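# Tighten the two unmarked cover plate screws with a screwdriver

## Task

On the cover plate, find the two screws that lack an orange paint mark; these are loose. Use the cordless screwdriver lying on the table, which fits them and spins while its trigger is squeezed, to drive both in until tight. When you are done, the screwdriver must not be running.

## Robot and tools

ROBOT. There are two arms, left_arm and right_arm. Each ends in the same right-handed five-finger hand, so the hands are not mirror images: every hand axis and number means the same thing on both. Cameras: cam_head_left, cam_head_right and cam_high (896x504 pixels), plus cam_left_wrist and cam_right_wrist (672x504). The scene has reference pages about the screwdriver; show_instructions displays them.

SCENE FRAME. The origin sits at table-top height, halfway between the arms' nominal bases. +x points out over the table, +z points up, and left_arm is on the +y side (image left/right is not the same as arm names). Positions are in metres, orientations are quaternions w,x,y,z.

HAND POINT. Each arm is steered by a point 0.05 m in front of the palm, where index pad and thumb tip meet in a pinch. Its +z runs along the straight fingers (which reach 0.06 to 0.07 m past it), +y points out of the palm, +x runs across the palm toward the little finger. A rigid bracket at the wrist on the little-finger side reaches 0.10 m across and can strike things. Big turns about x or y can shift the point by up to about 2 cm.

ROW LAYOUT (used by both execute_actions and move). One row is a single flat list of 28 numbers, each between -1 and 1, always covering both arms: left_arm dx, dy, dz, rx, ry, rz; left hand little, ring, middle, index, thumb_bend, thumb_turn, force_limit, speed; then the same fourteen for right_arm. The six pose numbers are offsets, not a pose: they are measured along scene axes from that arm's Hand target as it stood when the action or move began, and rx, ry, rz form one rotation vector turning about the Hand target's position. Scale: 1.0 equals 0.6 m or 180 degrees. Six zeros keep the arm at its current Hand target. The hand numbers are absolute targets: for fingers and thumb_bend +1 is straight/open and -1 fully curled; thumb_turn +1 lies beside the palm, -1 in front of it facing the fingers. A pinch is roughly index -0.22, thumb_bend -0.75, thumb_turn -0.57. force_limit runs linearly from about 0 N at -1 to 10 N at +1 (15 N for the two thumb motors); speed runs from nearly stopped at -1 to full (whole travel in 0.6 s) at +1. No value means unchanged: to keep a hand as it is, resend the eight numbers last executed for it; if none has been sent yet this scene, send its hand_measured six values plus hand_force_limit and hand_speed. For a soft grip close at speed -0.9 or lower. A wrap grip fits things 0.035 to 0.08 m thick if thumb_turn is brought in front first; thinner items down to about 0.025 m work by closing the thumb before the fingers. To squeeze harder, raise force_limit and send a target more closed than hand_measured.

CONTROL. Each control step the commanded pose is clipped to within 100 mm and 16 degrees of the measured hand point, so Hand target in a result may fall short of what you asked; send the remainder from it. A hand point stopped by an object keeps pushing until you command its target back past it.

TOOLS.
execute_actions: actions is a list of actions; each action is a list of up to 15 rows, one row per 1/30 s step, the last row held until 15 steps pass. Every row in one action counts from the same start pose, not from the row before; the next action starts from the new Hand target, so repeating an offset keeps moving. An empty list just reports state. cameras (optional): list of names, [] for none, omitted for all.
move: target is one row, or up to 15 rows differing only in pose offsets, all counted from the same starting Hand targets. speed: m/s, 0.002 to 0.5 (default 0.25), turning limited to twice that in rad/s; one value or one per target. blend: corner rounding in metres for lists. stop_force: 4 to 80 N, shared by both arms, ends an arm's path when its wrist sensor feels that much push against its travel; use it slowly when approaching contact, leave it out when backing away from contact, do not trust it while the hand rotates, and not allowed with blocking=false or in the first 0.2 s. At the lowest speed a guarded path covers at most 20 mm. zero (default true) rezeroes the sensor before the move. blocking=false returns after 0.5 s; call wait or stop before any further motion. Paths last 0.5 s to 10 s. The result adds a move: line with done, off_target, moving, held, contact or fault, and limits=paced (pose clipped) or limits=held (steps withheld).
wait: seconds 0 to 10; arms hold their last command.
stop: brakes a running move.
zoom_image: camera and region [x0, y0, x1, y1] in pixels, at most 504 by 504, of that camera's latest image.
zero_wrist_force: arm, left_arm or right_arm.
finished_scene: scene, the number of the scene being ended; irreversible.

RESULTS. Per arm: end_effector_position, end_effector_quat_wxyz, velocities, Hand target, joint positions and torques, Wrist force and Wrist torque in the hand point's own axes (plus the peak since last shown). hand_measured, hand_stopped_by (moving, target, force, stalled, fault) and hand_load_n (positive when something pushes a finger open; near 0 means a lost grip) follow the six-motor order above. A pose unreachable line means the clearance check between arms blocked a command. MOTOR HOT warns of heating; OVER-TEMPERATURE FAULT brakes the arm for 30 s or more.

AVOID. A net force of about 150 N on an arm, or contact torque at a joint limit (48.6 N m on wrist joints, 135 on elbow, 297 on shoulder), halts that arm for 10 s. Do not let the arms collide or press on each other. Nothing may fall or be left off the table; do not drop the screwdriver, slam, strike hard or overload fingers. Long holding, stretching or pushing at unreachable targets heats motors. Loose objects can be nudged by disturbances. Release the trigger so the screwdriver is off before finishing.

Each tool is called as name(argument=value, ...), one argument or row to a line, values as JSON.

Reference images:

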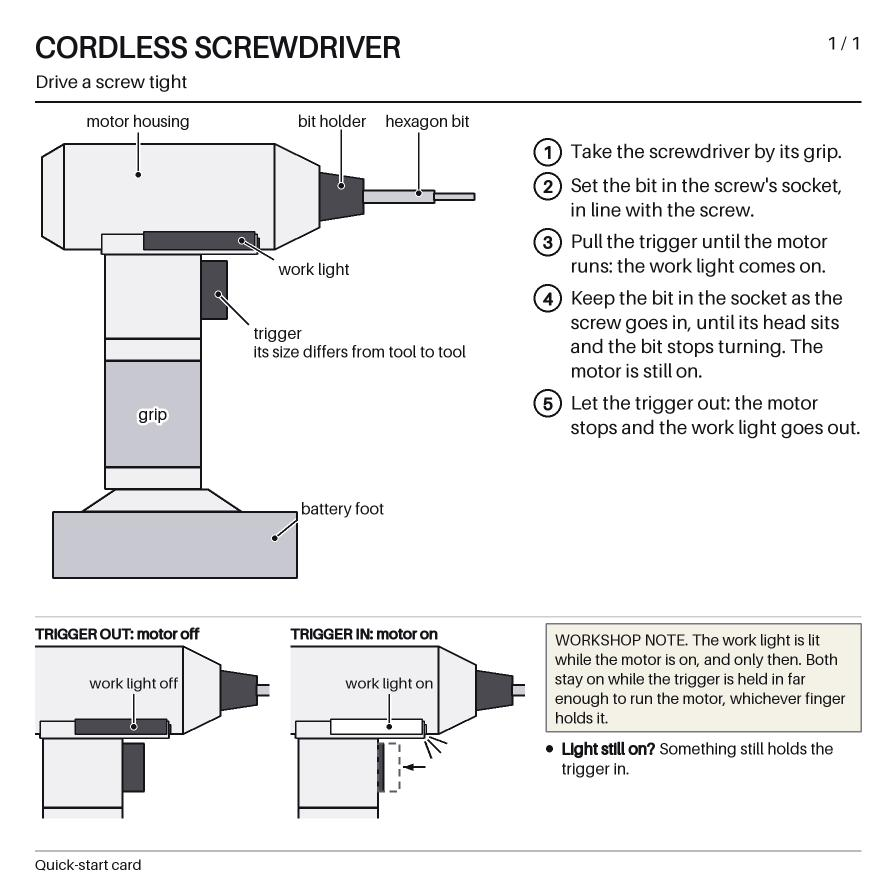

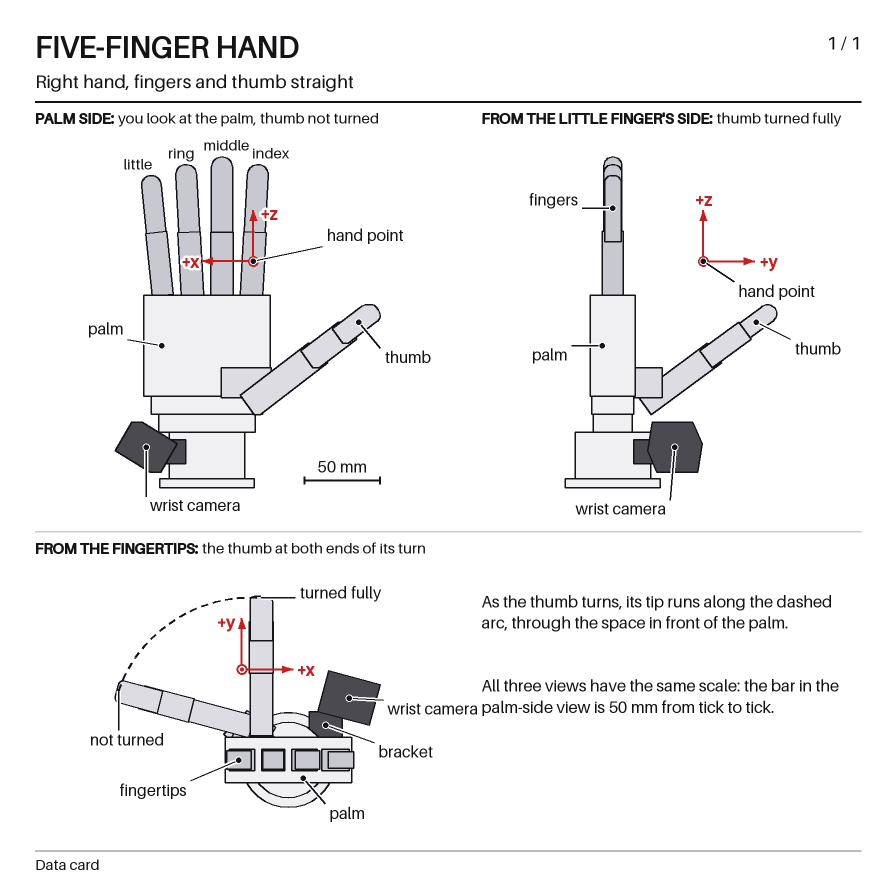

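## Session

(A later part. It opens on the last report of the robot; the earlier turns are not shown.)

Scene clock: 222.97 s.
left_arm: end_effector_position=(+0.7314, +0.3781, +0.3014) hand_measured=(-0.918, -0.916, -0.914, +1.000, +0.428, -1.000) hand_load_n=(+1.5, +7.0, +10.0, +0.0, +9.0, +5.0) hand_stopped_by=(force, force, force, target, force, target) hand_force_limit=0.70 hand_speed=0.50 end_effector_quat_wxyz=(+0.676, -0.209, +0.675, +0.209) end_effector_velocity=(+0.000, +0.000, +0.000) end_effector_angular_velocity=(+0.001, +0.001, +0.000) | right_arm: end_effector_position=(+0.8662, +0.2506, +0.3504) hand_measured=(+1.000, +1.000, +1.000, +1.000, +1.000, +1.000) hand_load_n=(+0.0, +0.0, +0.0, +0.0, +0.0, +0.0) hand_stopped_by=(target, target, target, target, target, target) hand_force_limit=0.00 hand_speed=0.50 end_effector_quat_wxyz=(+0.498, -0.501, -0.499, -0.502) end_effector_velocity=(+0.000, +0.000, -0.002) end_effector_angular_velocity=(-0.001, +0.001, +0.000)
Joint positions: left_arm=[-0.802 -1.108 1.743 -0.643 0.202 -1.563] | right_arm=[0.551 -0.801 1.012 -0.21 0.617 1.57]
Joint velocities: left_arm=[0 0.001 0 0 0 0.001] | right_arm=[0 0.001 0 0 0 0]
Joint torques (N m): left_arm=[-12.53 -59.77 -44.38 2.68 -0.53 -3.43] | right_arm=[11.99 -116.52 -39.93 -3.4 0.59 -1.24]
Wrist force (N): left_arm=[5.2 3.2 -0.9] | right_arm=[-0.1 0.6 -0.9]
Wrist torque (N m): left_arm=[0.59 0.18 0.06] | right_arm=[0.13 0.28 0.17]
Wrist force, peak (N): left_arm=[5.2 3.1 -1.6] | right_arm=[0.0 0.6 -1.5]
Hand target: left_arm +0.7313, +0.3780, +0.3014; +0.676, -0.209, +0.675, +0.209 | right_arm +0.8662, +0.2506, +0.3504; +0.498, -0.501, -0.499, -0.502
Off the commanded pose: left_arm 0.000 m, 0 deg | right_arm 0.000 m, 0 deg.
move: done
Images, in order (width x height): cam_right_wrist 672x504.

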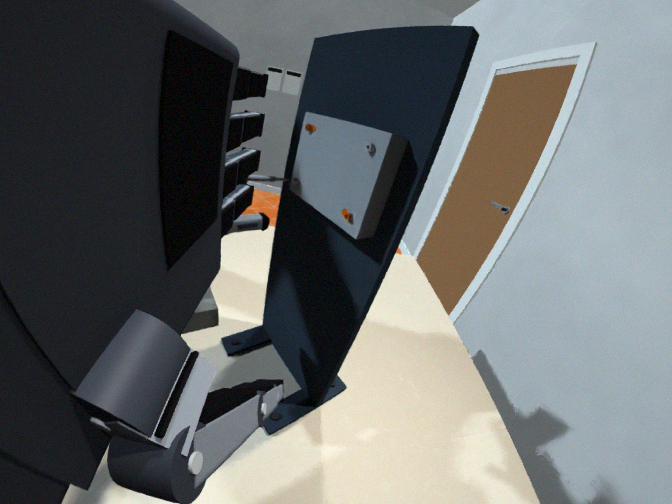

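move(
  target=[0.0020,0.0035,-0.0018,0,0,0,-1,-1,-1,1,-1,-1,0.7,0.5,0,0,0,0,0,0,1,1,1,1,1,1,0,0.5],
  speed=0.01,
  stop_force=5,
  cameras=["cam_right_wrist"],
)

zoom_image(
  camera="cam_right_wrist",
  region=[266, 165, 301, 195],
)

zoom_image(
  camera="cam_right_wrist",
  region=[276, 170, 300, 190],
)

Scene clock: 224.33 s.
left_arm: end_effector_position=(+0.7325, +0.3802, +0.3003) hand_measured=(-0.918, -0.916, -0.914, +1.000, +0.428, -1.000) hand_load_n=(+1.5, +7.0, +9.5, +0.0, +9.0, +5.0) hand_stopped_by=(force, force, force, target, force, target) hand_force_limit=0.70 hand_speed=0.50 end_effector_quat_wxyz=(+0.676, -0.209, +0.675, +0.209) end_effector_velocity=(+0.000, +0.000, +0.000) end_effector_angular_velocity=(+0.000, +0.000, +0.000) | right_arm: end_effector_position=(+0.8662, +0.2506, +0.3504) hand_measured=(+1.000, +1.000, +1.000, +1.000, +1.000, +1.000) hand_load_n=(+0.0, +0.0, +0.0, +0.0, +0.0, +0.5) hand_stopped_by=(target, target, target, target, target, target) hand_force_limit=0.00 hand_speed=0.50 end_effector_quat_wxyz=(+0.498, -0.501, -0.499, -0.502) end_effector_velocity=(+0.000, +0.000, +0.000) end_effector_angular_velocity=(+0.000, +0.000, +0.000)
Joint positions: left_arm=[-0.799 -1.107 1.743 -0.645 0.205 -1.563] | right_arm=[0.551 -0.801 1.012 -0.21 0.617 1.57]
Joint velocities: left_arm=[0 0 0 0.001 0 -0.001] | right_arm=[0 0 0 0 0 0]
Joint torques (N m): left_arm=[-7.44 -57.73 -26.18 -2.7 -0.46 -2.17] | right_arm=[12.68 -114.96 -39.98 -3.21 0.46 -1.25]
Wrist force (N): left_arm=[5.1 2.9 -0.9] | right_arm=[0.0 0.3 -1.8]
Wrist torque (N m): left_arm=[0.54 0.18 0.05] | right_arm=[0.12 0.29 0.18]
Wrist force, peak (N): left_arm=[5.5 3.0 -1.0] | right_arm=[0.0 0.3 -1.8]
Hand target: left_arm +0.7325, +0.3801, +0.3003; +0.676, -0.209, +0.675, +0.209 | right_arm +0.8662, +0.2506, +0.3504; +0.498, -0.501, -0.499, -0.502
Off the commanded pose: left_arm 0.000 m, 0 deg | right_arm 0.000 m, 0 deg.
move: done
Images, in order (width x height): cam_right_wrist 672x504.

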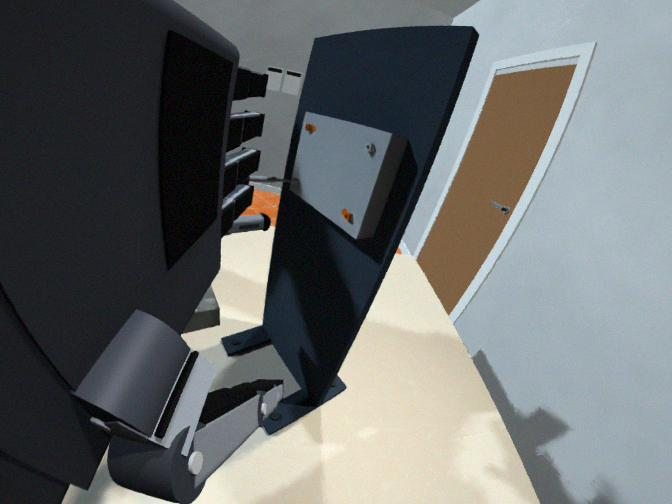

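Scaled by 14.400 from the camera's 672x504 image, which has a finer 960x720 frame.

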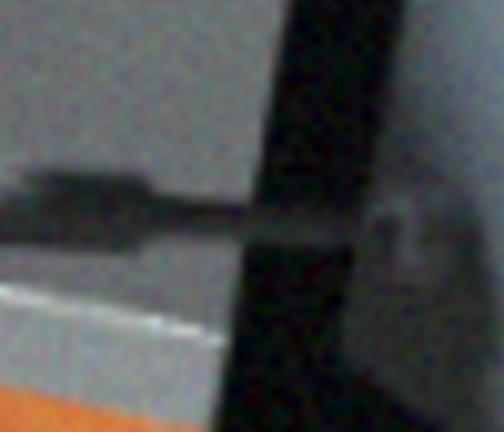

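Scaled by 21.000 from the camera's 672x504 image, which has a finer 960x720 frame.

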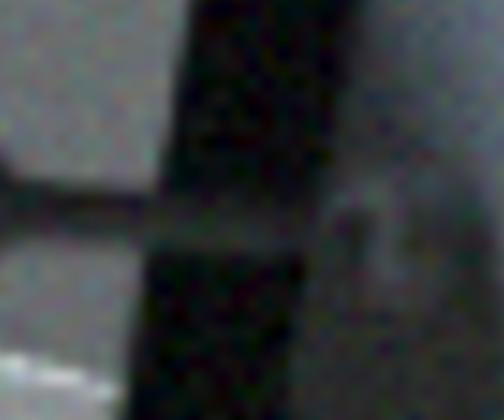

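move(
  target=[0.0040,0.0029,0,0,0,0,-1,-1,-1,-1,-1,-1,0.7,0,0,0,0,0,0,0,1,1,1,1,1,1,0,0.5],
  speed=0.003,
  stop_force=5,
  cameras=["cam_right_wrist"],
)

zoom_image(
  camera="cam_right_wrist",
  region=[266, 165, 301, 195],
)

Scene clock: 226.23 s.
left_arm: end_effector_position=(+0.7338, +0.3810, +0.3003) hand_measured=(-0.918, -0.916, -0.914, -0.880, +0.428, -1.000) hand_load_n=(+2.0, +7.0, +9.0, +9.5, +9.0, +5.0) hand_stopped_by=(force, force, force, force, force, target) hand_force_limit=0.70 hand_speed=0.00 end_effector_quat_wxyz=(+0.676, -0.209, +0.675, +0.209) end_effector_velocity=(+0.000, +0.000, +0.000) end_effector_angular_velocity=(+0.000, +0.000, -0.001) | right_arm: end_effector_position=(+0.8662, +0.2506, +0.3504) hand_measured=(+1.000, +1.000, +1.000, +1.000, +1.000, +1.000) hand_load_n=(+0.0, +0.0, +0.0, +0.0, -0.5, +0.0) hand_stopped_by=(target, target, target, target, target, target) hand_force_limit=0.00 hand_speed=0.50 end_effector_quat_wxyz=(+0.498, -0.501, -0.499, -0.502) end_effector_velocity=(+0.000, +0.000, +0.001) end_effector_angular_velocity=(+0.001, -0.001, +0.000)
Joint positions: left_arm=[-0.797 -1.106 1.742 -0.644 0.207 -1.563] | right_arm=[0.551 -0.801 1.012 -0.21 0.617 1.57]
Joint velocities: left_arm=[-0.001 -0.001 0 0 0.001 0] | right_arm=[0 0 0 -0.001 0 0]
Joint torques (N m): left_arm=[-12.09 -84.47 -24.93 -2.66 -1.72 -1.38] | right_arm=[11.15 -115.64 -39.92 -3.29 0.66 -1.43]
Wrist force (N): left_arm=[4.8 3.4 -5.7] | right_arm=[-0.2 0.7 -1.7]
Wrist torque (N m): left_arm=[0.54 -0.04 0.00] | right_arm=[0.18 0.30 0.18]
Wrist force, peak (N): left_arm=[7.0 2.4 -9.3] | right_arm=[-0.2 0.7 -1.7]
Hand target: left_arm +0.7338, +0.3810, +0.3003; +0.676, -0.209, +0.675, +0.209 | right_arm +0.8662, +0.2506, +0.3504; +0.498, -0.501, -0.499, -0.502
Off the commanded pose: left_arm 0.001 m, 0 deg | right_arm 0.000 m, 0 deg.
move: contact (left_arm)
Images, in order (width x height): cam_right_wrist 672x504.

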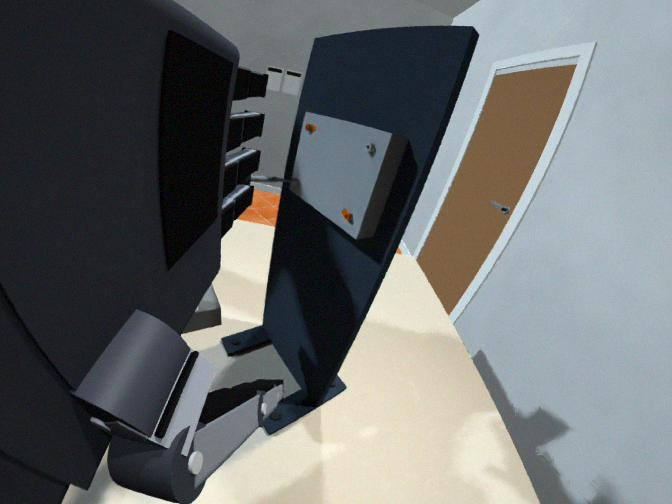

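Scaled by 14.400 from the camera's 672x504 image, which has a finer 960x720 frame.

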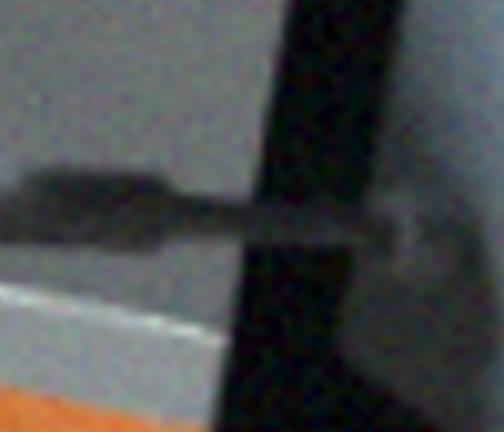

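move(
  target=[
    [0,0,0.0025,0,0,0,-1,-1,-1,-1,-1,-1,0.7,0,0,0,0,0,0,0,1,1,1,1,1,1,0,0.5],
  ],
  speed=0.002,
  cameras=[],
)

move(
  target=[
    [-0.00039,0.00054,0,0,0,0,-1,-1,-1,-1,-1,-1,0.7,0,0,0,0,0,0,0,1,1,1,1,1,1,0,0.5],
    [-0.00039,0.00054,-0.0050,0,0,0,-1,-1,-1,-1,-1,-1,0.7,0,0,0,0,0,0,0,1,1,1,1,1,1,0,0.5],
  ],
  speed=0.002,
  cameras=[],
)

move(
  target=[
    [0.00078,-0.00108,0,0,0,0,-1,-1,-1,-1,-1,-1,0.7,0,0,0,0,0,0,0,1,1,1,1,1,1,0,0.5],
    [0.00078,-0.00108,0.0050,0,0,0,-1,-1,-1,-1,-1,-1,0.7,0,0,0,0,0,0,0,1,1,1,1,1,1,0,0.5],
  ],
  speed=0.002,
  cameras=[],
)

Scene clock: 227.47 s.
left_arm: end_effector_position=(+0.7338, +0.3810, +0.3018) hand_measured=(-0.918, -0.916, -0.914, -0.880, +0.428, -1.000) hand_load_n=(+2.0, +7.0, +9.0, +9.5, +9.0, +5.0) hand_stopped_by=(force, force, force, force, force, target) hand_force_limit=0.70 hand_speed=0.00 end_effector_quat_wxyz=(+0.676, -0.209, +0.675, +0.209) end_effector_velocity=(+0.000, -0.001, +0.000) end_effector_angular_velocity=(-0.002, -0.002, -0.002) | right_arm: end_effector_position=(+0.8662, +0.2506, +0.3504) hand_measured=(+1.000, +1.000, +1.000, +1.000, +1.000, +1.000) hand_load_n=(+0.0, +0.0, +0.0, +0.0, +0.0, +0.0) hand_stopped_by=(target, target, target, target, target, target) hand_force_limit=0.00 hand_speed=0.50 end_effector_quat_wxyz=(+0.498, -0.501, -0.499, -0.502) end_effector_velocity=(+0.000, +0.000, +0.001) end_effector_angular_velocity=(+0.001, -0.001, +0.000)
Joint positions: left_arm=[-0.797 -1.108 1.741 -0.642 0.207 -1.563] | right_arm=[0.551 -0.801 1.012 -0.21 0.617 1.57]
Joint velocities: left_arm=[-0.001 -0.001 0 0 0.001 -0.002] | right_arm=[0 -0.001 0 0 0 0]
Joint torques (N m): left_arm=[-12.13 -84.94 -51.82 2.59 -1.3 -0.46] | right_arm=[11.84 -115.71 -40.43 -3.33 0.72 -1.32]
Wrist force (N): left_arm=[4.9 3.2 -3.9] | right_arm=[0.4 0.4 -1.4]
Wrist torque (N m): left_arm=[0.63 0.05 0.04] | right_arm=[0.11 0.21 0.21]
Wrist force, peak (N): left_arm=[5.2 3.7 -5.8] | right_arm=[-0.3 0.4 -1.5]
Hand target: left_arm +0.7338, +0.3810, +0.3018; +0.676, -0.209, +0.675, +0.209 | right_arm +0.8662, +0.2506, +0.3504; +0.498, -0.501, -0.499, -0.502
Off the commanded pose: left_arm 0.000 m, 0 deg | right_arm 0.000 m, 0 deg.
move: done
No camera images: "cameras" was empty.

Scene clock: 229.40 s.
left_arm: end_effector_position=(+0.7335, +0.3813, +0.2988) hand_measured=(-0.918, -0.916, -0.914, -0.880, +0.428, -1.000) hand_load_n=(+2.0, +7.0, +9.0, +9.5, +9.0, +5.0) hand_stopped_by=(force, force, force, force, force, target) hand_force_limit=0.70 hand_speed=0.00 end_effector_quat_wxyz=(+0.676, -0.209, +0.675, +0.209) end_effector_velocity=(+0.000, +0.000, +0.000) end_effector_angular_velocity=(+0.000, +0.000, +0.000) | right_arm: end_effector_position=(+0.8662, +0.2506, +0.3504) hand_measured=(+1.000, +1.000, +1.000, +1.000, +1.000, +1.000) hand_load_n=(+0.0, +0.0, +0.0, +0.0, +0.0, +0.0) hand_stopped_by=(target, target, target, target, target, target) hand_force_limit=0.00 hand_speed=0.50 end_effector_quat_wxyz=(+0.498, -0.501, -0.499, -0.502) end_effector_velocity=(+0.000, +0.000, +0.000) end_effector_angular_velocity=(+0.000, +0.000, +0.000)
Joint positions: left_arm=[-0.797 -1.105 1.744 -0.647 0.207 -1.563] | right_arm=[0.551 -0.801 1.012 -0.21 0.617 1.57]
Joint velocities: left_arm=[0 0 0 -0.001 0 0.001] | right_arm=[0 0 0 0 0 0]
Joint torques (N m): left_arm=[10.67 -58.3 -25.27 -3.67 2.06 -2.7] | right_arm=[10.97 -115.49 -40.73 -3.13 0.57 -1.08]
Wrist force (N): left_arm=[5.1 3.1 -4.0] | right_arm=[-0.2 0.5 -1.2]
Wrist torque (N m): left_arm=[0.55 0.01 0.03] | right_arm=[0.12 0.30 0.18]
Wrist force, peak (N): left_arm=[5.0 3.7 -4.7] | right_arm=[0.2 0.5 -1.5]
Hand target: left_arm +0.7335, +0.3813, +0.2988; +0.676, -0.209, +0.675, +0.209 | right_arm +0.8662, +0.2506, +0.3504; +0.498, -0.501, -0.499, -0.502
Off the commanded pose: left_arm 0.000 m, 0 deg | right_arm 0.000 m, 0 deg.
move: done
No camera images: "cameras" was empty.

Scene clock: 231.53 s.
left_arm: end_effector_position=(+0.7340, +0.3807, +0.3018) hand_measured=(-0.918, -0.916, -0.914, -0.880, +0.428, -1.000) hand_load_n=(+2.0, +7.0, +9.0, +9.5, +9.0, +4.5) hand_stopped_by=(force, force, force, force, force, target) hand_force_limit=0.70 hand_speed=0.00 end_effector_quat_wxyz=(+0.676, -0.209, +0.675, +0.209) end_effector_velocity=(+0.000, -0.001, +0.000) end_effector_angular_velocity=(-0.001, +0.000, +0.000) | right_arm: end_effector_position=(+0.8662, +0.2506, +0.3504) hand_measured=(+1.000, +1.000, +1.000, +1.000, +1.000, +1.000) hand_load_n=(+0.0, +0.0, +0.0, +0.0, +0.0, +0.0) hand_stopped_by=(target, target, target, target, target, target) hand_force_limit=0.00 hand_speed=0.50 end_effector_quat_wxyz=(+0.498, -0.501, -0.499, -0.502) end_effector_velocity=(+0.000, +0.000, -0.003) end_effector_angular_velocity=(-0.002, +0.002, +0.000)
Joint positions: left_arm=[-0.797 -1.107 1.74 -0.641 0.207 -1.563] | right_arm=[0.551 -0.801 1.012 -0.21 0.617 1.57]
Joint velocities: left_arm=[-0.001 0 0 0 0 -0.001] | right_arm=[0 0.003 0 0 0 0]
Joint torques (N m): left_arm=[-7.83 -84.09 -49.81 2.35 -1.74 2.59] | right_arm=[11.36 -115.59 -41.32 -3.28 0.7 -1.23]
Wrist force (N): left_arm=[5.2 2.8 -3.1] | right_arm=[-0.2 0.6 -1.0]
Wrist torque (N m): left_arm=[0.56 0.08 0.05] | right_arm=[0.13 0.30 0.18]
Wrist force, peak (N): left_arm=[5.0 4.3 -8.1] | right_arm=[-0.2 0.4 -1.7]
Hand target: left_arm +0.7340, +0.3807, +0.3018; +0.676, -0.209, +0.675, +0.209 | right_arm +0.8662, +0.2506, +0.3504; +0.498, -0.501, -0.499, -0.502
Off the commanded pose: left_arm 0.000 m, 0 deg | right_arm 0.000 m, 0 deg.
move: done
No camera images: "cameras" was empty.

move(
  target=[0.00054,0.00039,-0.0010,0,0,0,-1,-1,-1,-1,-1,-1,0.7,0,0,0,0,0,0,0,1,1,1,1,1,1,0,0.5],
  speed=0.002,
  cameras=["cam_right_wrist"],
)

zoom_image(
  camera="cam_right_wrist",
  region=[266, 165, 301, 195],
)

move(
  target=[0,0,-0.0025,0,0,0,-1,-1,-1,-1,-1,-1,0.7,0,0,0,0,0,0,0,1,1,1,1,1,1,0,0.5],
  speed=0.002,
  cameras=["cam_right_wrist"],
)

zoom_image(
  camera="cam_right_wrist",
  region=[266, 165, 301, 195],
)

Scene clock: 232.47 s.
left_arm: end_effector_position=(+0.7343, +0.3809, +0.3012) hand_measured=(-0.918, -0.916, -0.914, -0.880, +0.428, -1.000) hand_load_n=(+2.5, +7.5, +8.5, +9.5, +9.5, +3.5) hand_stopped_by=(force, force, force, force, force, target) hand_force_limit=0.70 hand_speed=0.00 end_effector_quat_wxyz=(+0.676, -0.209, +0.675, +0.209) end_effector_velocity=(+0.000, -0.002, -0.001) end_effector_angular_velocity=(+0.002, +0.001, -0.002) | right_arm: end_effector_position=(+0.8662, +0.2506, +0.3504) hand_measured=(+1.000, +1.000, +1.000, +1.000, +1.000, +1.000) hand_load_n=(+0.0, +0.0, +0.0, +0.0, +0.0, +0.0) hand_stopped_by=(target, target, target, target, target, target) hand_force_limit=0.00 hand_speed=0.50 end_effector_quat_wxyz=(+0.498, -0.501, -0.499, -0.502) end_effector_velocity=(+0.000, +0.000, -0.002) end_effector_angular_velocity=(+0.000, +0.000, +0.000)
Joint positions: left_arm=[-0.797 -1.106 1.74 -0.642 0.207 -1.563] | right_arm=[0.551 -0.801 1.012 -0.21 0.617 1.57]
Joint velocities: left_arm=[-0.002 0.001 0 0 0 0.001] | right_arm=[0 0.001 0 -0.001 0 0]
Joint torques (N m): left_arm=[16.76 -54.9 -44.62 -3.98 2.66 -0.91] | right_arm=[11.03 -115.42 -41.62 -3.18 0.55 -1.26]
Wrist force (N): left_arm=[5.2 2.6 -12.6] | right_arm=[-0.1 0.6 -1.5]
Wrist torque (N m): left_arm=[0.81 -0.27 0.05] | right_arm=[0.15 0.29 0.18]
Wrist force, peak (N): left_arm=[5.2 2.6 -12.6] | right_arm=[-0.2 -0.1 -1.6]
Hand target: left_arm +0.7343, +0.3809, +0.3012; +0.676, -0.209, +0.675, +0.209 | right_arm +0.8662, +0.2506, +0.3504; +0.498, -0.501, -0.499, -0.502
Off the commanded pose: left_arm 0.000 m, 0 deg | right_arm 0.000 m, 0 deg.
move: done
Images, in order (width x height): cam_right_wrist 672x504.

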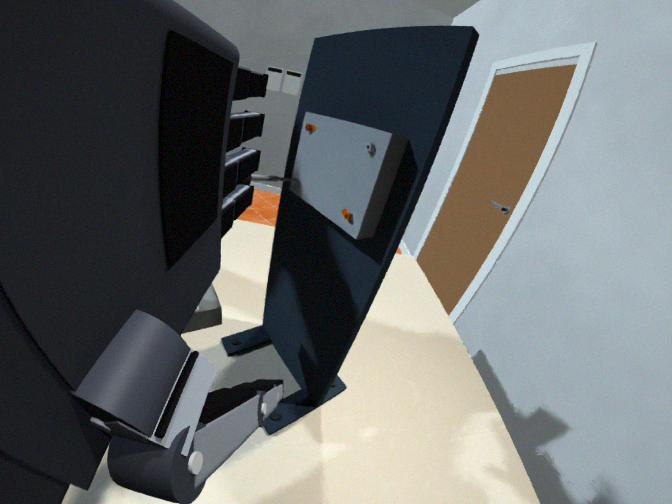

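Scaled by 14.400 from the camera's 672x504 image, which has a finer 960x720 frame.

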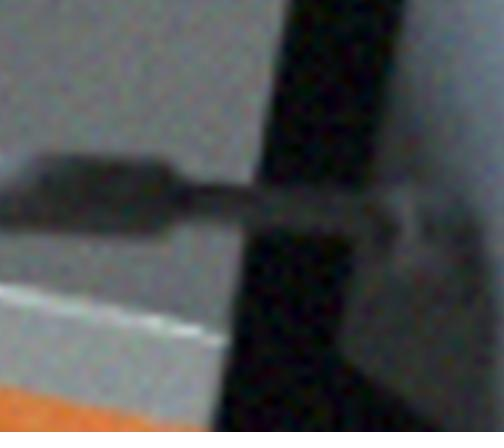

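Scene clock: 233.43 s.
left_arm: end_effector_position=(+0.7343, +0.3809, +0.2997) hand_measured=(-0.918, -0.916, -0.914, -0.880, +0.428, -1.000) hand_load_n=(+2.5, +7.0, +8.5, +9.5, +9.5, +3.5) hand_stopped_by=(force, force, force, force, force, target) hand_force_limit=0.70 hand_speed=0.00 end_effector_quat_wxyz=(+0.676, -0.209, +0.675, +0.209) end_effector_velocity=(+0.000, -0.001, +0.000) end_effector_angular_velocity=(+0.001, +0.001, -0.001) | right_arm: end_effector_position=(+0.8662, +0.2506, +0.3504) hand_measured=(+1.000, +1.000, +1.000, +1.000, +1.000, +1.000) hand_load_n=(+0.0, +0.0, +0.0, +0.0, +0.0, +0.0) hand_stopped_by=(target, target, target, target, target, target) hand_force_limit=0.00 hand_speed=0.50 end_effector_quat_wxyz=(+0.498, -0.501, -0.499, -0.502) end_effector_velocity=(+0.000, +0.000, +0.001) end_effector_angular_velocity=(+0.001, -0.001, -0.001)
Joint positions: left_arm=[-0.797 -1.105 1.741 -0.645 0.207 -1.563] | right_arm=[0.551 -0.801 1.012 -0.21 0.617 1.57]
Joint velocities: left_arm=[-0.001 0 0 0 0 0.001] | right_arm=[0 -0.001 0 0 0.001 0]
Joint torques (N m): left_arm=[14.47 -56.46 -27.5 -4.01 1.92 -2.74] | right_arm=[12.02 -115.63 -41.22 -3.22 0.68 -1.11]
Wrist force (N): left_arm=[5.0 3.7 -12.8] | right_arm=[0.1 0.4 -0.9]
Wrist torque (N m): left_arm=[0.70 -0.21 -0.01] | right_arm=[0.09 0.24 0.19]
Wrist force, peak (N): left_arm=[5.1 2.7 -13.3] | right_arm=[0.0 0.5 -1.7]
Hand target: left_arm +0.7343, +0.3809, +0.2997; +0.676, -0.209, +0.675, +0.209 | right_arm +0.8662, +0.2506, +0.3504; +0.498, -0.501, -0.499, -0.502
Off the commanded pose: left_arm 0.000 m, 0 deg | right_arm 0.000 m, 0 deg.
move: done
Images, in order (width x height): cam_right_wrist 672x504.

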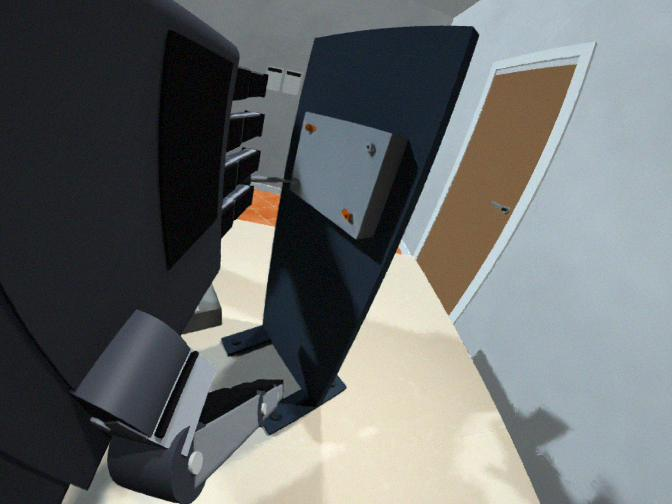

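Scaled by 14.400 from the camera's 672x504 image, which has a finer 960x720 frame.

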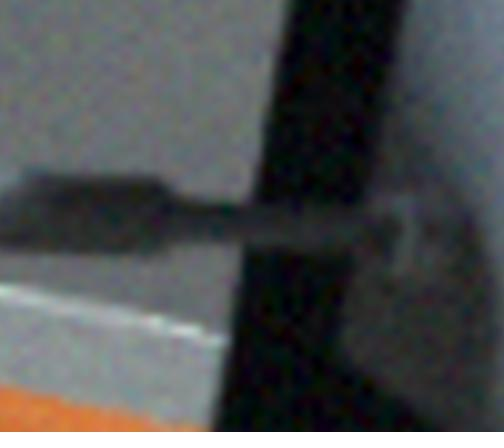

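move(
  target=[0,0,0.0050,0,0,0,-1,-1,-1,-1,-1,-1,0.7,0,0,0,0,0,0,0,1,1,1,1,1,1,0,0.5],
  speed=0.002,
  cameras=["cam_right_wrist"],
)

zoom_image(
  camera="cam_right_wrist",
  region=[266, 165, 301, 195],
)

Scene clock: 235.30 s.
left_arm: end_effector_position=(+0.7343, +0.3809, +0.3027) hand_measured=(-0.918, -0.916, -0.914, -0.880, +0.428, -1.000) hand_load_n=(+2.5, +7.5, +8.5, +9.0, +10.0, +3.5) hand_stopped_by=(force, force, force, force, force, target) hand_force_limit=0.70 hand_speed=0.00 end_effector_quat_wxyz=(+0.676, -0.209, +0.675, +0.209) end_effector_velocity=(+0.000, +0.000, +0.000) end_effector_angular_velocity=(+0.001, +0.000, -0.001) | right_arm: end_effector_position=(+0.8662, +0.2506, +0.3504) hand_measured=(+1.000, +1.000, +1.000, +1.000, +1.000, +1.000) hand_load_n=(+0.0, +0.0, +0.0, +0.0, +0.0, +0.0) hand_stopped_by=(target, target, target, target, target, target) hand_force_limit=0.00 hand_speed=0.50 end_effector_quat_wxyz=(+0.498, -0.501, -0.499, -0.502) end_effector_velocity=(+0.000, +0.000, -0.002) end_effector_angular_velocity=(-0.001, +0.002, +0.000)
Joint positions: left_arm=[-0.797 -1.108 1.739 -0.64 0.207 -1.563] | right_arm=[0.551 -0.801 1.012 -0.21 0.617 1.57]
Joint velocities: left_arm=[0 0 0 0 0 0.001] | right_arm=[0 0.002 0 0.001 0.001 0.001]
Joint torques (N m): left_arm=[12.79 -88.47 -50.8 2.17 1.38 2.57] | right_arm=[11.02 -115.23 -41.77 -3.17 0.54 -1.26]
Wrist force (N): left_arm=[5.5 2.1 -11.9] | right_arm=[-0.2 0.5 -1.3]
Wrist torque (N m): left_arm=[0.97 -0.22 0.11] | right_arm=[0.13 0.30 0.17]
Wrist force, peak (N): left_arm=[5.0 3.9 -12.8] | right_arm=[0.0 0.8 -1.6]
Hand target: left_arm +0.7343, +0.3809, +0.3027; +0.676, -0.209, +0.675, +0.209 | right_arm +0.8662, +0.2506, +0.3504; +0.498, -0.501, -0.499, -0.502
Off the commanded pose: left_arm 0.000 m, 0 deg | right_arm 0.000 m, 0 deg.
move: done
Images, in order (width x height): cam_right_wrist 672x504.

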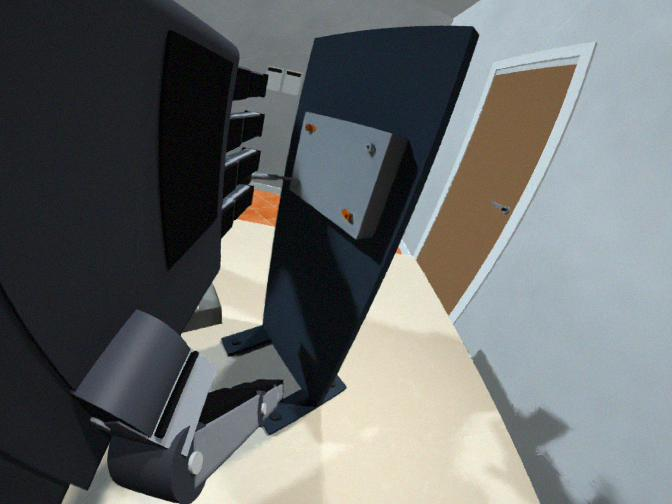

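Scaled by 14.400 from the camera's 672x504 image, which has a finer 960x720 frame.

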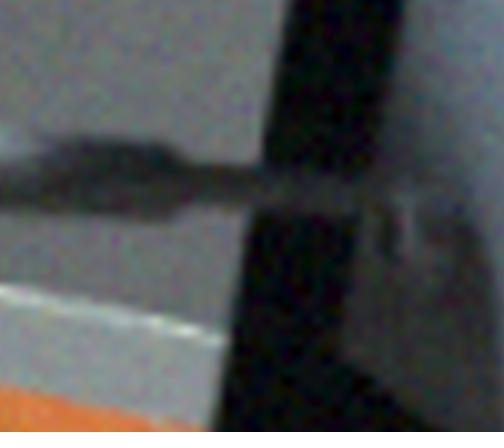

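move(
  target=[0,0,-0.0082,0,0,0,-1,-1,-1,-1,-1,-1,0.7,0,0,0,0,0,0,0,1,1,1,1,1,1,0,0.5],
  speed=0.002,
  cameras=["cam_right_wrist"],
)

zoom_image(
  camera="cam_right_wrist",
  region=[266, 165, 301, 195],
)

move(
  target=[
    [0.00039,-0.00054,0,0,0,0,-1,-1,-1,-1,-1,-1,0.7,0,0,0,0,0,0,0,1,1,1,1,1,1,0,0.5],
    [0.00039,-0.00054,0.0050,0,0,0,-1,-1,-1,-1,-1,-1,0.7,0,0,0,0,0,0,0,1,1,1,1,1,1,0,0.5],
  ],
  speed=0.002,
  cameras=["cam_right_wrist"],
)

zoom_image(
  camera="cam_right_wrist",
  region=[266, 165, 301, 195],
)

Scene clock: 238.33 s.
left_arm: end_effector_position=(+0.7343, +0.3809, +0.2977) hand_measured=(-0.918, -0.916, -0.914, -0.880, +0.428, -1.000) hand_load_n=(+2.5, +7.0, +8.0, +9.5, +9.5, +3.5) hand_stopped_by=(force, force, force, force, force, target) hand_force_limit=0.70 hand_speed=0.00 end_effector_quat_wxyz=(+0.676, -0.209, +0.675, +0.209) end_effector_velocity=(+0.000, +0.000, +0.000) end_effector_angular_velocity=(+0.001, +0.001, +0.000) | right_arm: end_effector_position=(+0.8662, +0.2506, +0.3504) hand_measured=(+1.000, +1.000, +1.000, +1.000, +1.000, +1.000) hand_load_n=(+0.0, +0.0, +0.0, +0.0, +0.0, +0.0) hand_stopped_by=(target, target, target, target, target, target) hand_force_limit=0.00 hand_speed=0.50 end_effector_quat_wxyz=(+0.498, -0.501, -0.499, -0.502) end_effector_velocity=(+0.000, +0.000, +0.000) end_effector_angular_velocity=(+0.000, +0.000, +0.000)
Joint positions: left_arm=[-0.797 -1.103 1.742 -0.648 0.207 -1.563] | right_arm=[0.551 -0.801 1.012 -0.21 0.617 1.57]
Joint velocities: left_arm=[0 0 0 0.001 0 0.001] | right_arm=[0 0 0 -0.001 0 0]
Joint torques (N m): left_arm=[7.9 -57.32 -25.58 -4.24 -0.02 -2.94] | right_arm=[10.86 -115.19 -42.42 -3.14 0.53 -1.33]
Wrist force (N): left_arm=[5.1 5.1 -11.1] | right_arm=[-0.1 0.5 -1.5]
Wrist torque (N m): left_arm=[0.68 -0.17 -0.01] | right_arm=[0.14 0.28 0.18]
Wrist force, peak (N): left_arm=[5.2 2.1 -13.8] | right_arm=[-0.4 0.5 -1.6]
Hand target: left_arm +0.7343, +0.3809, +0.2978; +0.676, -0.209, +0.675, +0.209 | right_arm +0.8662, +0.2506, +0.3504; +0.498, -0.501, -0.499, -0.502
Off the commanded pose: left_arm 0.000 m, 0 deg | right_arm 0.000 m, 0 deg.
move: done
Images, in order (width x height): cam_right_wrist 672x504.

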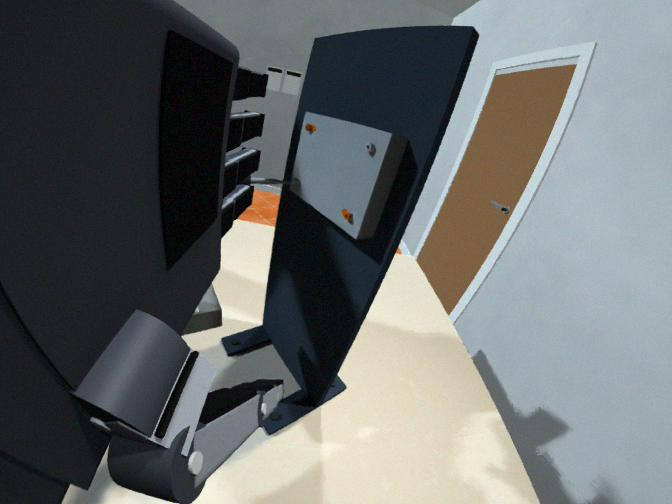

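Scaled by 14.400 from the camera's 672x504 image, which has a finer 960x720 frame.

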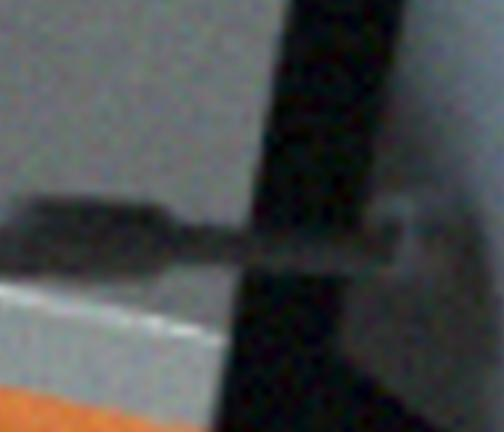

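Scene clock: 240.27 s.
left_arm: end_effector_position=(+0.7345, +0.3806, +0.3008) hand_measured=(-0.918, -0.916, -0.914, -0.880, +0.428, -1.000) hand_load_n=(+2.5, +7.5, +8.5, +9.5, +10.0, +3.0) hand_stopped_by=(force, force, force, force, force, target) hand_force_limit=0.70 hand_speed=0.00 end_effector_quat_wxyz=(+0.676, -0.209, +0.675, +0.209) end_effector_velocity=(+0.000, +0.000, +0.000) end_effector_angular_velocity=(-0.001, -0.001, +0.000) | right_arm: end_effector_position=(+0.8662, +0.2506, +0.3504) hand_measured=(+1.000, +1.000, +1.000, +1.000, +1.000, +1.000) hand_load_n=(+0.0, +0.0, +0.0, +0.0, +0.0, +0.0) hand_stopped_by=(target, target, target, target, target, target) hand_force_limit=0.00 hand_speed=0.50 end_effector_quat_wxyz=(+0.498, -0.501, -0.499, -0.502) end_effector_velocity=(+0.000, +0.000, +0.000) end_effector_angular_velocity=(+0.000, +0.000, +0.000)
Joint positions: left_arm=[-0.797 -1.105 1.74 -0.642 0.207 -1.563] | right_arm=[0.551 -0.801 1.012 -0.21 0.617 1.57]
Joint velocities: left_arm=[0 -0.001 0 0 0 -0.002] | right_arm=[0 0 0 0 0 0]
Joint torques (N m): left_arm=[-4.41 -84.07 -49.59 2.35 -1.34 3.04] | right_arm=[10.66 -115.47 -42.38 -2.99 0.54 -1.31]
Wrist force (N): left_arm=[5.3 2.8 -11.8] | right_arm=[0.2 0.3 -1.1]
Wrist torque (N m): left_arm=[0.79 -0.19 0.04] | right_arm=[0.08 0.23 0.19]
Wrist force, peak (N): left_arm=[5.8 5.1 -14.4] | right_arm=[0.0 0.6 -1.9]
Hand target: left_arm +0.7345, +0.3806, +0.3008; +0.676, -0.209, +0.675, +0.209 | right_arm +0.8662, +0.2506, +0.3504; +0.498, -0.501, -0.499, -0.502
Off the commanded pose: left_arm 0.000 m, 0 deg | right_arm 0.000 m, 0 deg.
move: done
Images, in order (width x height): cam_right_wrist 672x504.

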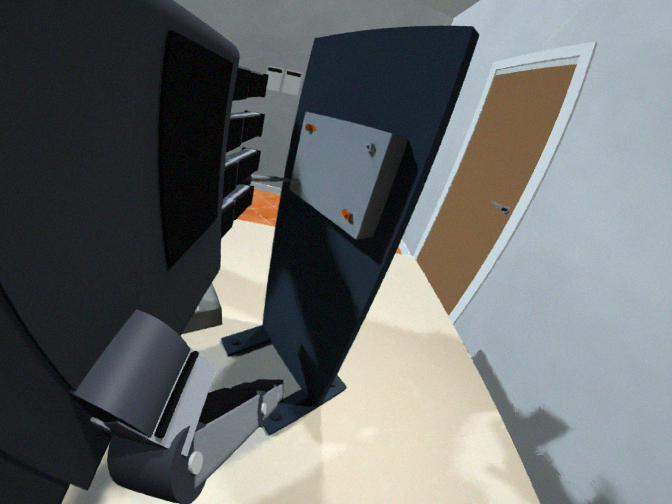

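Scaled by 14.400 from the camera's 672x504 image, which has a finer 960x720 frame.

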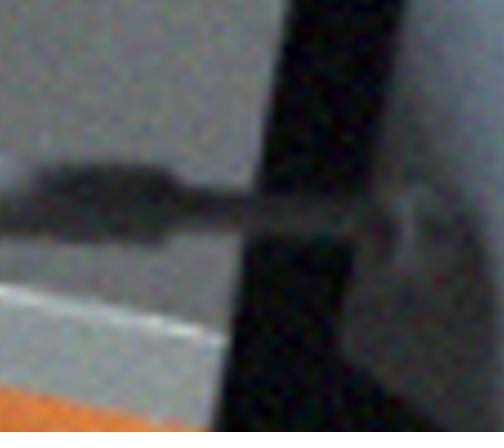

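move(
  target=[
    [-0.0012,0.0012,-0.001,0,0,0,-1,-1,-1,-1,-1,-1,0.7,0,0,0,0,0,0,0,1,1,1,1,1,1,0,0.5],
    [-0.0012,0.0012,-0.0055,0,0,0,-1,-1,-1,-1,-1,-1,0.7,0,0,0,0,0,0,0,1,1,1,1,1,1,0,0.5],
  ],
  speed=0.002,
  cameras=[],
)

move(
  target=[
    [-0.00039,0.00054,0,0,0,0,-1,-1,-1,-1,-1,-1,0.7,0,0,0,0,0,0,0,1,1,1,1,1,1,0,0.5],
    [-0.00039,0.00054,0.0042,0,0,0,-1,-1,-1,-1,-1,-1,0.7,0,0,0,0,0,0,0,1,1,1,1,1,1,0,0.5],
  ],
  speed=0.002,
  cameras=["cam_right_wrist"],
)

zoom_image(
  camera="cam_right_wrist",
  region=[266, 165, 301, 195],
)

move(
  target=[
    [-0.00039,0.00054,0,0,0,0,-1,-1,-1,-1,-1,-1,0.7,0,0,0,0,0,0,0,1,1,1,1,1,1,0,0.5],
    [-0.00039,0.00054,-0.0042,0,0,0,-1,-1,-1,-1,-1,-1,0.7,0,0,0,0,0,0,0,1,1,1,1,1,1,0,0.5],
  ],
  speed=0.002,
  cameras=["cam_right_wrist"],
)

zoom_image(
  camera="cam_right_wrist",
  region=[266, 165, 301, 195],
)

Scene clock: 242.80 s.
left_arm: end_effector_position=(+0.7338, +0.3813, +0.2974) hand_measured=(-0.918, -0.916, -0.914, -0.880, +0.428, -1.000) hand_load_n=(+1.5, +7.0, +8.5, +9.0, +9.5, +4.5) hand_stopped_by=(force, force, force, force, force, target) hand_force_limit=0.70 hand_speed=0.00 end_effector_quat_wxyz=(+0.676, -0.209, +0.675, +0.209) end_effector_velocity=(+0.000, +0.000, +0.000) end_effector_angular_velocity=(-0.001, -0.001, -0.001) | right_arm: end_effector_position=(+0.8662, +0.2506, +0.3504) hand_measured=(+1.000, +1.000, +1.000, +1.000, +1.000, +1.000) hand_load_n=(+0.0, +0.0, +0.0, +0.0, +0.0, +0.0) hand_stopped_by=(target, target, target, target, target, target) hand_force_limit=0.00 hand_speed=0.50 end_effector_quat_wxyz=(+0.498, -0.501, -0.499, -0.502) end_effector_velocity=(+0.000, +0.000, +0.000) end_effector_angular_velocity=(+0.000, +0.000, +0.000)
Joint positions: left_arm=[-0.797 -1.103 1.744 -0.649 0.207 -1.563] | right_arm=[0.551 -0.801 1.012 -0.21 0.617 1.57]
Joint velocities: left_arm=[0 0 0 -0.001 0 -0.001] | right_arm=[0 0 0 0 0 0]
Joint torques (N m): left_arm=[6.19 -58.8 -25.6 -3.64 2.15 -2.96] | right_arm=[11.5 -115.36 -42.89 -3.01 0.68 -1.13]
Wrist force (N): left_arm=[5.4 3.0 -1.2] | right_arm=[0.0 0.5 -1.4]
Wrist torque (N m): left_arm=[0.54 0.15 0.06] | right_arm=[0.13 0.27 0.19]
Wrist force, peak (N): left_arm=[5.0 3.2 -12.0] | right_arm=[0.1 0.8 -1.7]
Hand target: left_arm +0.7338, +0.3813, +0.2975; +0.676, -0.209, +0.675, +0.209 | right_arm +0.8662, +0.2506, +0.3504; +0.498, -0.501, -0.499, -0.502
Off the commanded pose: left_arm 0.000 m, 0 deg | right_arm 0.000 m, 0 deg.
move: done
No camera images: "cameras" was empty.

Scene clock: 244.47 s.
left_arm: end_effector_position=(+0.7336, +0.3816, +0.3000) hand_measured=(-0.918, -0.916, -0.914, -0.880, +0.428, -1.000) hand_load_n=(+2.0, +7.0, +8.5, +9.5, +9.5, +4.0) hand_stopped_by=(force, force, force, force, force, target) hand_force_limit=0.70 hand_speed=0.00 end_effector_quat_wxyz=(+0.676, -0.209, +0.675, +0.209) end_effector_velocity=(+0.000, +0.000, +0.000) end_effector_angular_velocity=(+0.001, +0.001, +0.000) | right_arm: end_effector_position=(+0.8662, +0.2506, +0.3504) hand_measured=(+1.000, +1.000, +1.000, +1.000, +1.000, +1.000) hand_load_n=(+0.0, +0.0, +0.0, +0.0, +0.0, +0.0) hand_stopped_by=(target, target, target, target, target, target) hand_force_limit=0.00 hand_speed=0.50 end_effector_quat_wxyz=(+0.498, -0.501, -0.499, -0.502) end_effector_velocity=(+0.000, +0.000, +0.000) end_effector_angular_velocity=(+0.000, +0.000, +0.000)
Joint positions: left_arm=[-0.797 -1.106 1.743 -0.645 0.207 -1.563] | right_arm=[0.551 -0.801 1.012 -0.21 0.617 1.57]
Joint velocities: left_arm=[-0.001 0 0 0.001 0 0] | right_arm=[0 0 0 0 0 0]
Joint torques (N m): left_arm=[6.67 -86.19 -50.65 1.78 1.87 3.11] | right_arm=[11.35 -115 -43.02 -3.01 0.51 -1.08]
Wrist force (N): left_arm=[4.5 6.9 -5.8] | right_arm=[-0.1 0.1 -1.0]
Wrist torque (N m): left_arm=[0.16 -0.13 -0.14] | right_arm=[0.05 0.27 0.17]
Wrist force, peak (N): left_arm=[5.7 6.9 -5.8] | right_arm=[-0.1 0.7 -1.7]
Hand target: left_arm +0.7336, +0.3816, +0.3000; +0.676, -0.209, +0.675, +0.209 | right_arm +0.8662, +0.2506, +0.3504; +0.498, -0.501, -0.499, -0.502
Off the commanded pose: left_arm 0.000 m, 0 deg | right_arm 0.000 m, 0 deg.
move: done
Images, in order (width x height): cam_right_wrist 672x504.

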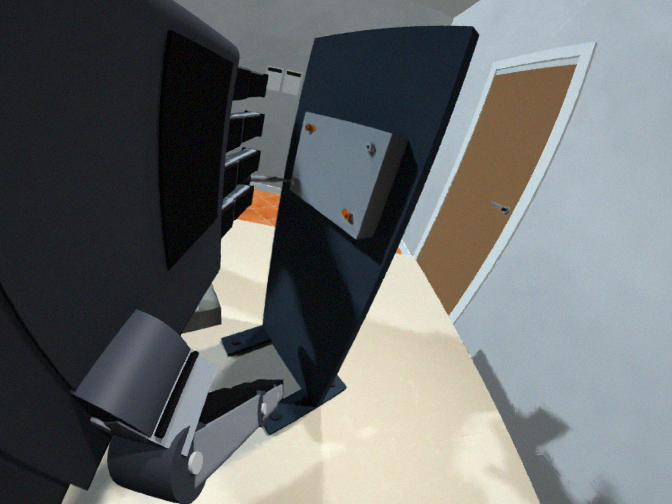

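Scaled by 14.400 from the camera's 672x504 image, which has a finer 960x720 frame.

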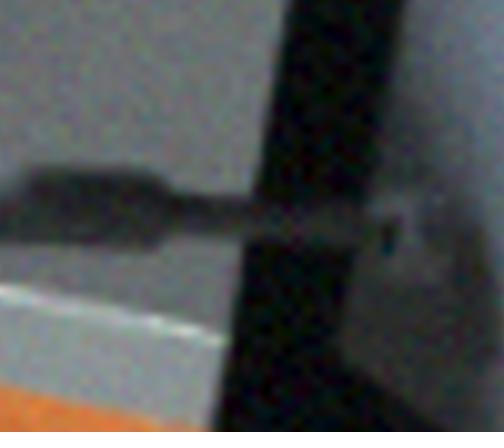

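Scene clock: 246.13 s.
left_arm: end_effector_position=(+0.7334, +0.3820, +0.2974) hand_measured=(-0.918, -0.916, -0.914, -0.880, +0.428, -1.000) hand_load_n=(+2.0, +7.0, +9.0, +9.5, +9.0, +4.5) hand_stopped_by=(force, force, force, force, force, target) hand_force_limit=0.70 hand_speed=0.00 end_effector_quat_wxyz=(+0.676, -0.209, +0.675, +0.209) end_effector_velocity=(+0.000, +0.001, +0.000) end_effector_angular_velocity=(+0.001, +0.001, +0.002) | right_arm: end_effector_position=(+0.8662, +0.2506, +0.3504) hand_measured=(+1.000, +1.000, +1.000, +1.000, +1.000, +1.000) hand_load_n=(+0.0, +0.0, +0.0, +0.0, +0.0, +0.0) hand_stopped_by=(target, target, target, target, target, target) hand_force_limit=0.00 hand_speed=0.50 end_effector_quat_wxyz=(+0.498, -0.501, -0.499, -0.502) end_effector_velocity=(+0.000, +0.000, +0.002) end_effector_angular_velocity=(+0.001, -0.002, +0.000)
Joint positions: left_arm=[-0.797 -1.104 1.746 -0.649 0.207 -1.563] | right_arm=[0.551 -0.801 1.012 -0.21 0.617 1.57]
Joint velocities: left_arm=[0.001 0 0 0 -0.001 0.001] | right_arm=[0 -0.001 0 0 0 -0.001]
Joint torques (N m): left_arm=[10.32 -57.12 -25.35 -3.7 1.11 0.5] | right_arm=[12.2 -114.43 -43.15 -3 0.5 -0.94]
Wrist force (N): left_arm=[5.3 2.6 -1.1] | right_arm=[0.0 0.5 -1.7]
Wrist torque (N m): left_arm=[0.50 0.15 0.05] | right_arm=[0.15 0.28 0.18]
Wrist force, peak (N): left_arm=[4.6 6.9 -5.8] | right_arm=[-0.3 0.7 -1.7]
Hand target: left_arm +0.7334, +0.3820, +0.2975; +0.676, -0.209, +0.675, +0.209 | right_arm +0.8662, +0.2506, +0.3504; +0.498, -0.501, -0.499, -0.502
Off the commanded pose: left_arm 0.000 m, 0 deg | right_arm 0.000 m, 0 deg.
move: done
Images, in order (width x height): cam_right_wrist 672x504.

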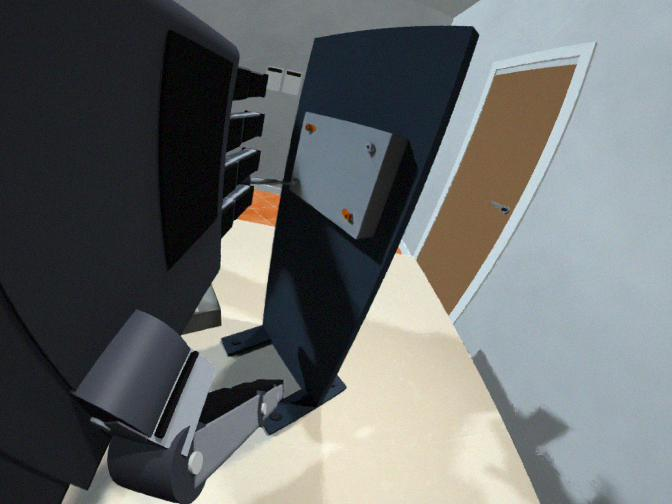

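Scaled by 14.400 from the camera's 672x504 image, which has a finer 960x720 frame.

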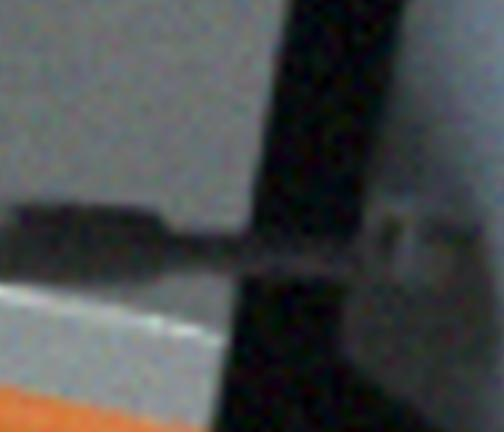

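move(
  target=[-0.0945,-0.0686,-0.03,0,0,0,-1,-1,-1,1,-1,-1,0.7,0.5,0,0,0,0,0,0,1,1,1,1,1,1,0,0.5],
  speed=0.12,
  cameras=["cam_right_wrist"],
)

zoom_image(
  camera="cam_right_wrist",
  region=[266, 165, 301, 195],
)

zoom_image(
  camera="cam_right_wrist",
  region=[280, 165, 308, 189],
)

zoom_image(
  camera="cam_right_wrist",
  region=[356, 135, 384, 159],
)

Scene clock: 247.80 s.
left_arm: end_effector_position=(+0.6765, +0.3409, +0.2794) hand_measured=(-0.918, -0.916, -0.914, +1.000, +0.428, -1.000) hand_load_n=(+2.0, +7.0, +10.0, +0.0, +9.0, +4.5) hand_stopped_by=(force, force, force, target, force, target) hand_force_limit=0.70 hand_speed=0.50 end_effector_quat_wxyz=(+0.676, -0.209, +0.675, +0.209) end_effector_velocity=(+0.000, +0.001, +0.000) end_effector_angular_velocity=(-0.002, -0.001, +0.001) | right_arm: end_effector_position=(+0.8662, +0.2506, +0.3504) hand_measured=(+1.000, +1.000, +1.000, +1.000, +1.000, +1.000) hand_load_n=(+0.0, +0.0, +0.0, +0.0, +0.0, +0.0) hand_stopped_by=(target, target, target, target, target, target) hand_force_limit=0.00 hand_speed=0.50 end_effector_quat_wxyz=(+0.498, -0.501, -0.499, -0.502) end_effector_velocity=(+0.000, +0.000, +0.001) end_effector_angular_velocity=(+0.000, +0.000, +0.000)
Joint positions: left_arm=[-0.893 -1.121 1.813 -0.705 0.111 -1.558] | right_arm=[0.551 -0.801 1.012 -0.21 0.617 1.57]
Joint velocities: left_arm=[0.001 0 0 -0.001 0 -0.001] | right_arm=[0 -0.001 0 0 0 0]
Joint torques (N m): left_arm=[-6.03 -86.65 -46.44 -3.74 1.38 4.26] | right_arm=[11.69 -114.47 -43.7 -2.91 0.44 -1.16]
Wrist force (N): left_arm=[5.0 2.4 -1.4] | right_arm=[-0.4 0.5 -1.4]
Wrist torque (N m): left_arm=[0.48 0.22 0.03] | right_arm=[0.13 0.33 0.16]
Wrist force, peak (N): left_arm=[5.8 2.6 -3.1] | right_arm=[-0.1 0.4 -1.6]
Hand target: left_arm +0.6765, +0.3409, +0.2795; +0.676, -0.209, +0.675, +0.209 | right_arm +0.8662, +0.2506, +0.3504; +0.498, -0.501, -0.499, -0.502
Off the commanded pose: left_arm 0.000 m, 0 deg | right_arm 0.000 m, 0 deg.
move: done
Images, in order (width x height): cam_right_wrist 672x504.

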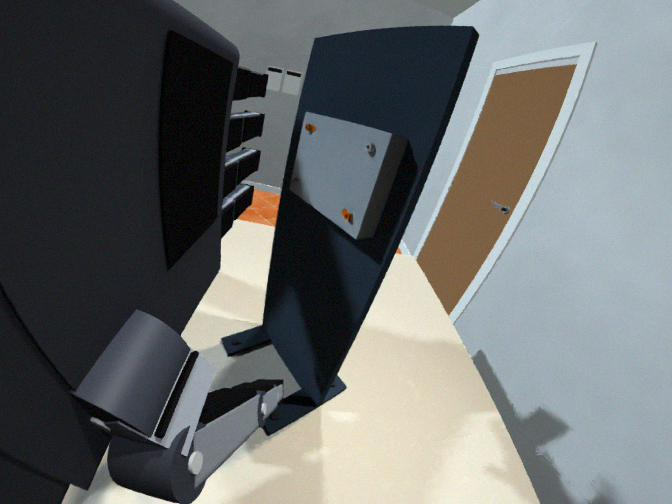

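Scaled by 14.400 from the camera's 672x504 image, which has a finer 960x720 frame.

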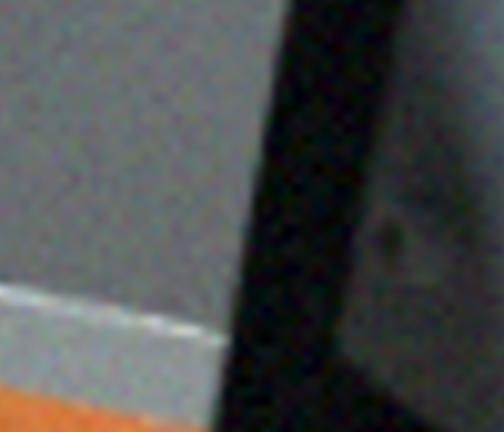

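Scaled by 18.000 from the camera's 672x504 image, which has a finer 960x720 frame.

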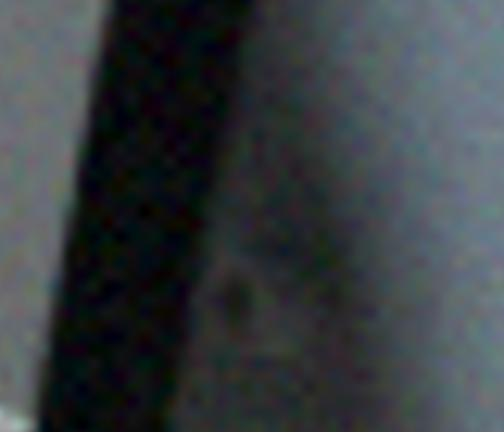

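Scaled by 18.000 from the camera's 672x504 image, which has a finer 960x720 frame.

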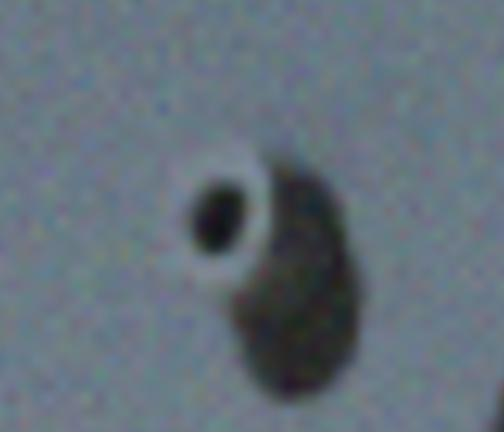

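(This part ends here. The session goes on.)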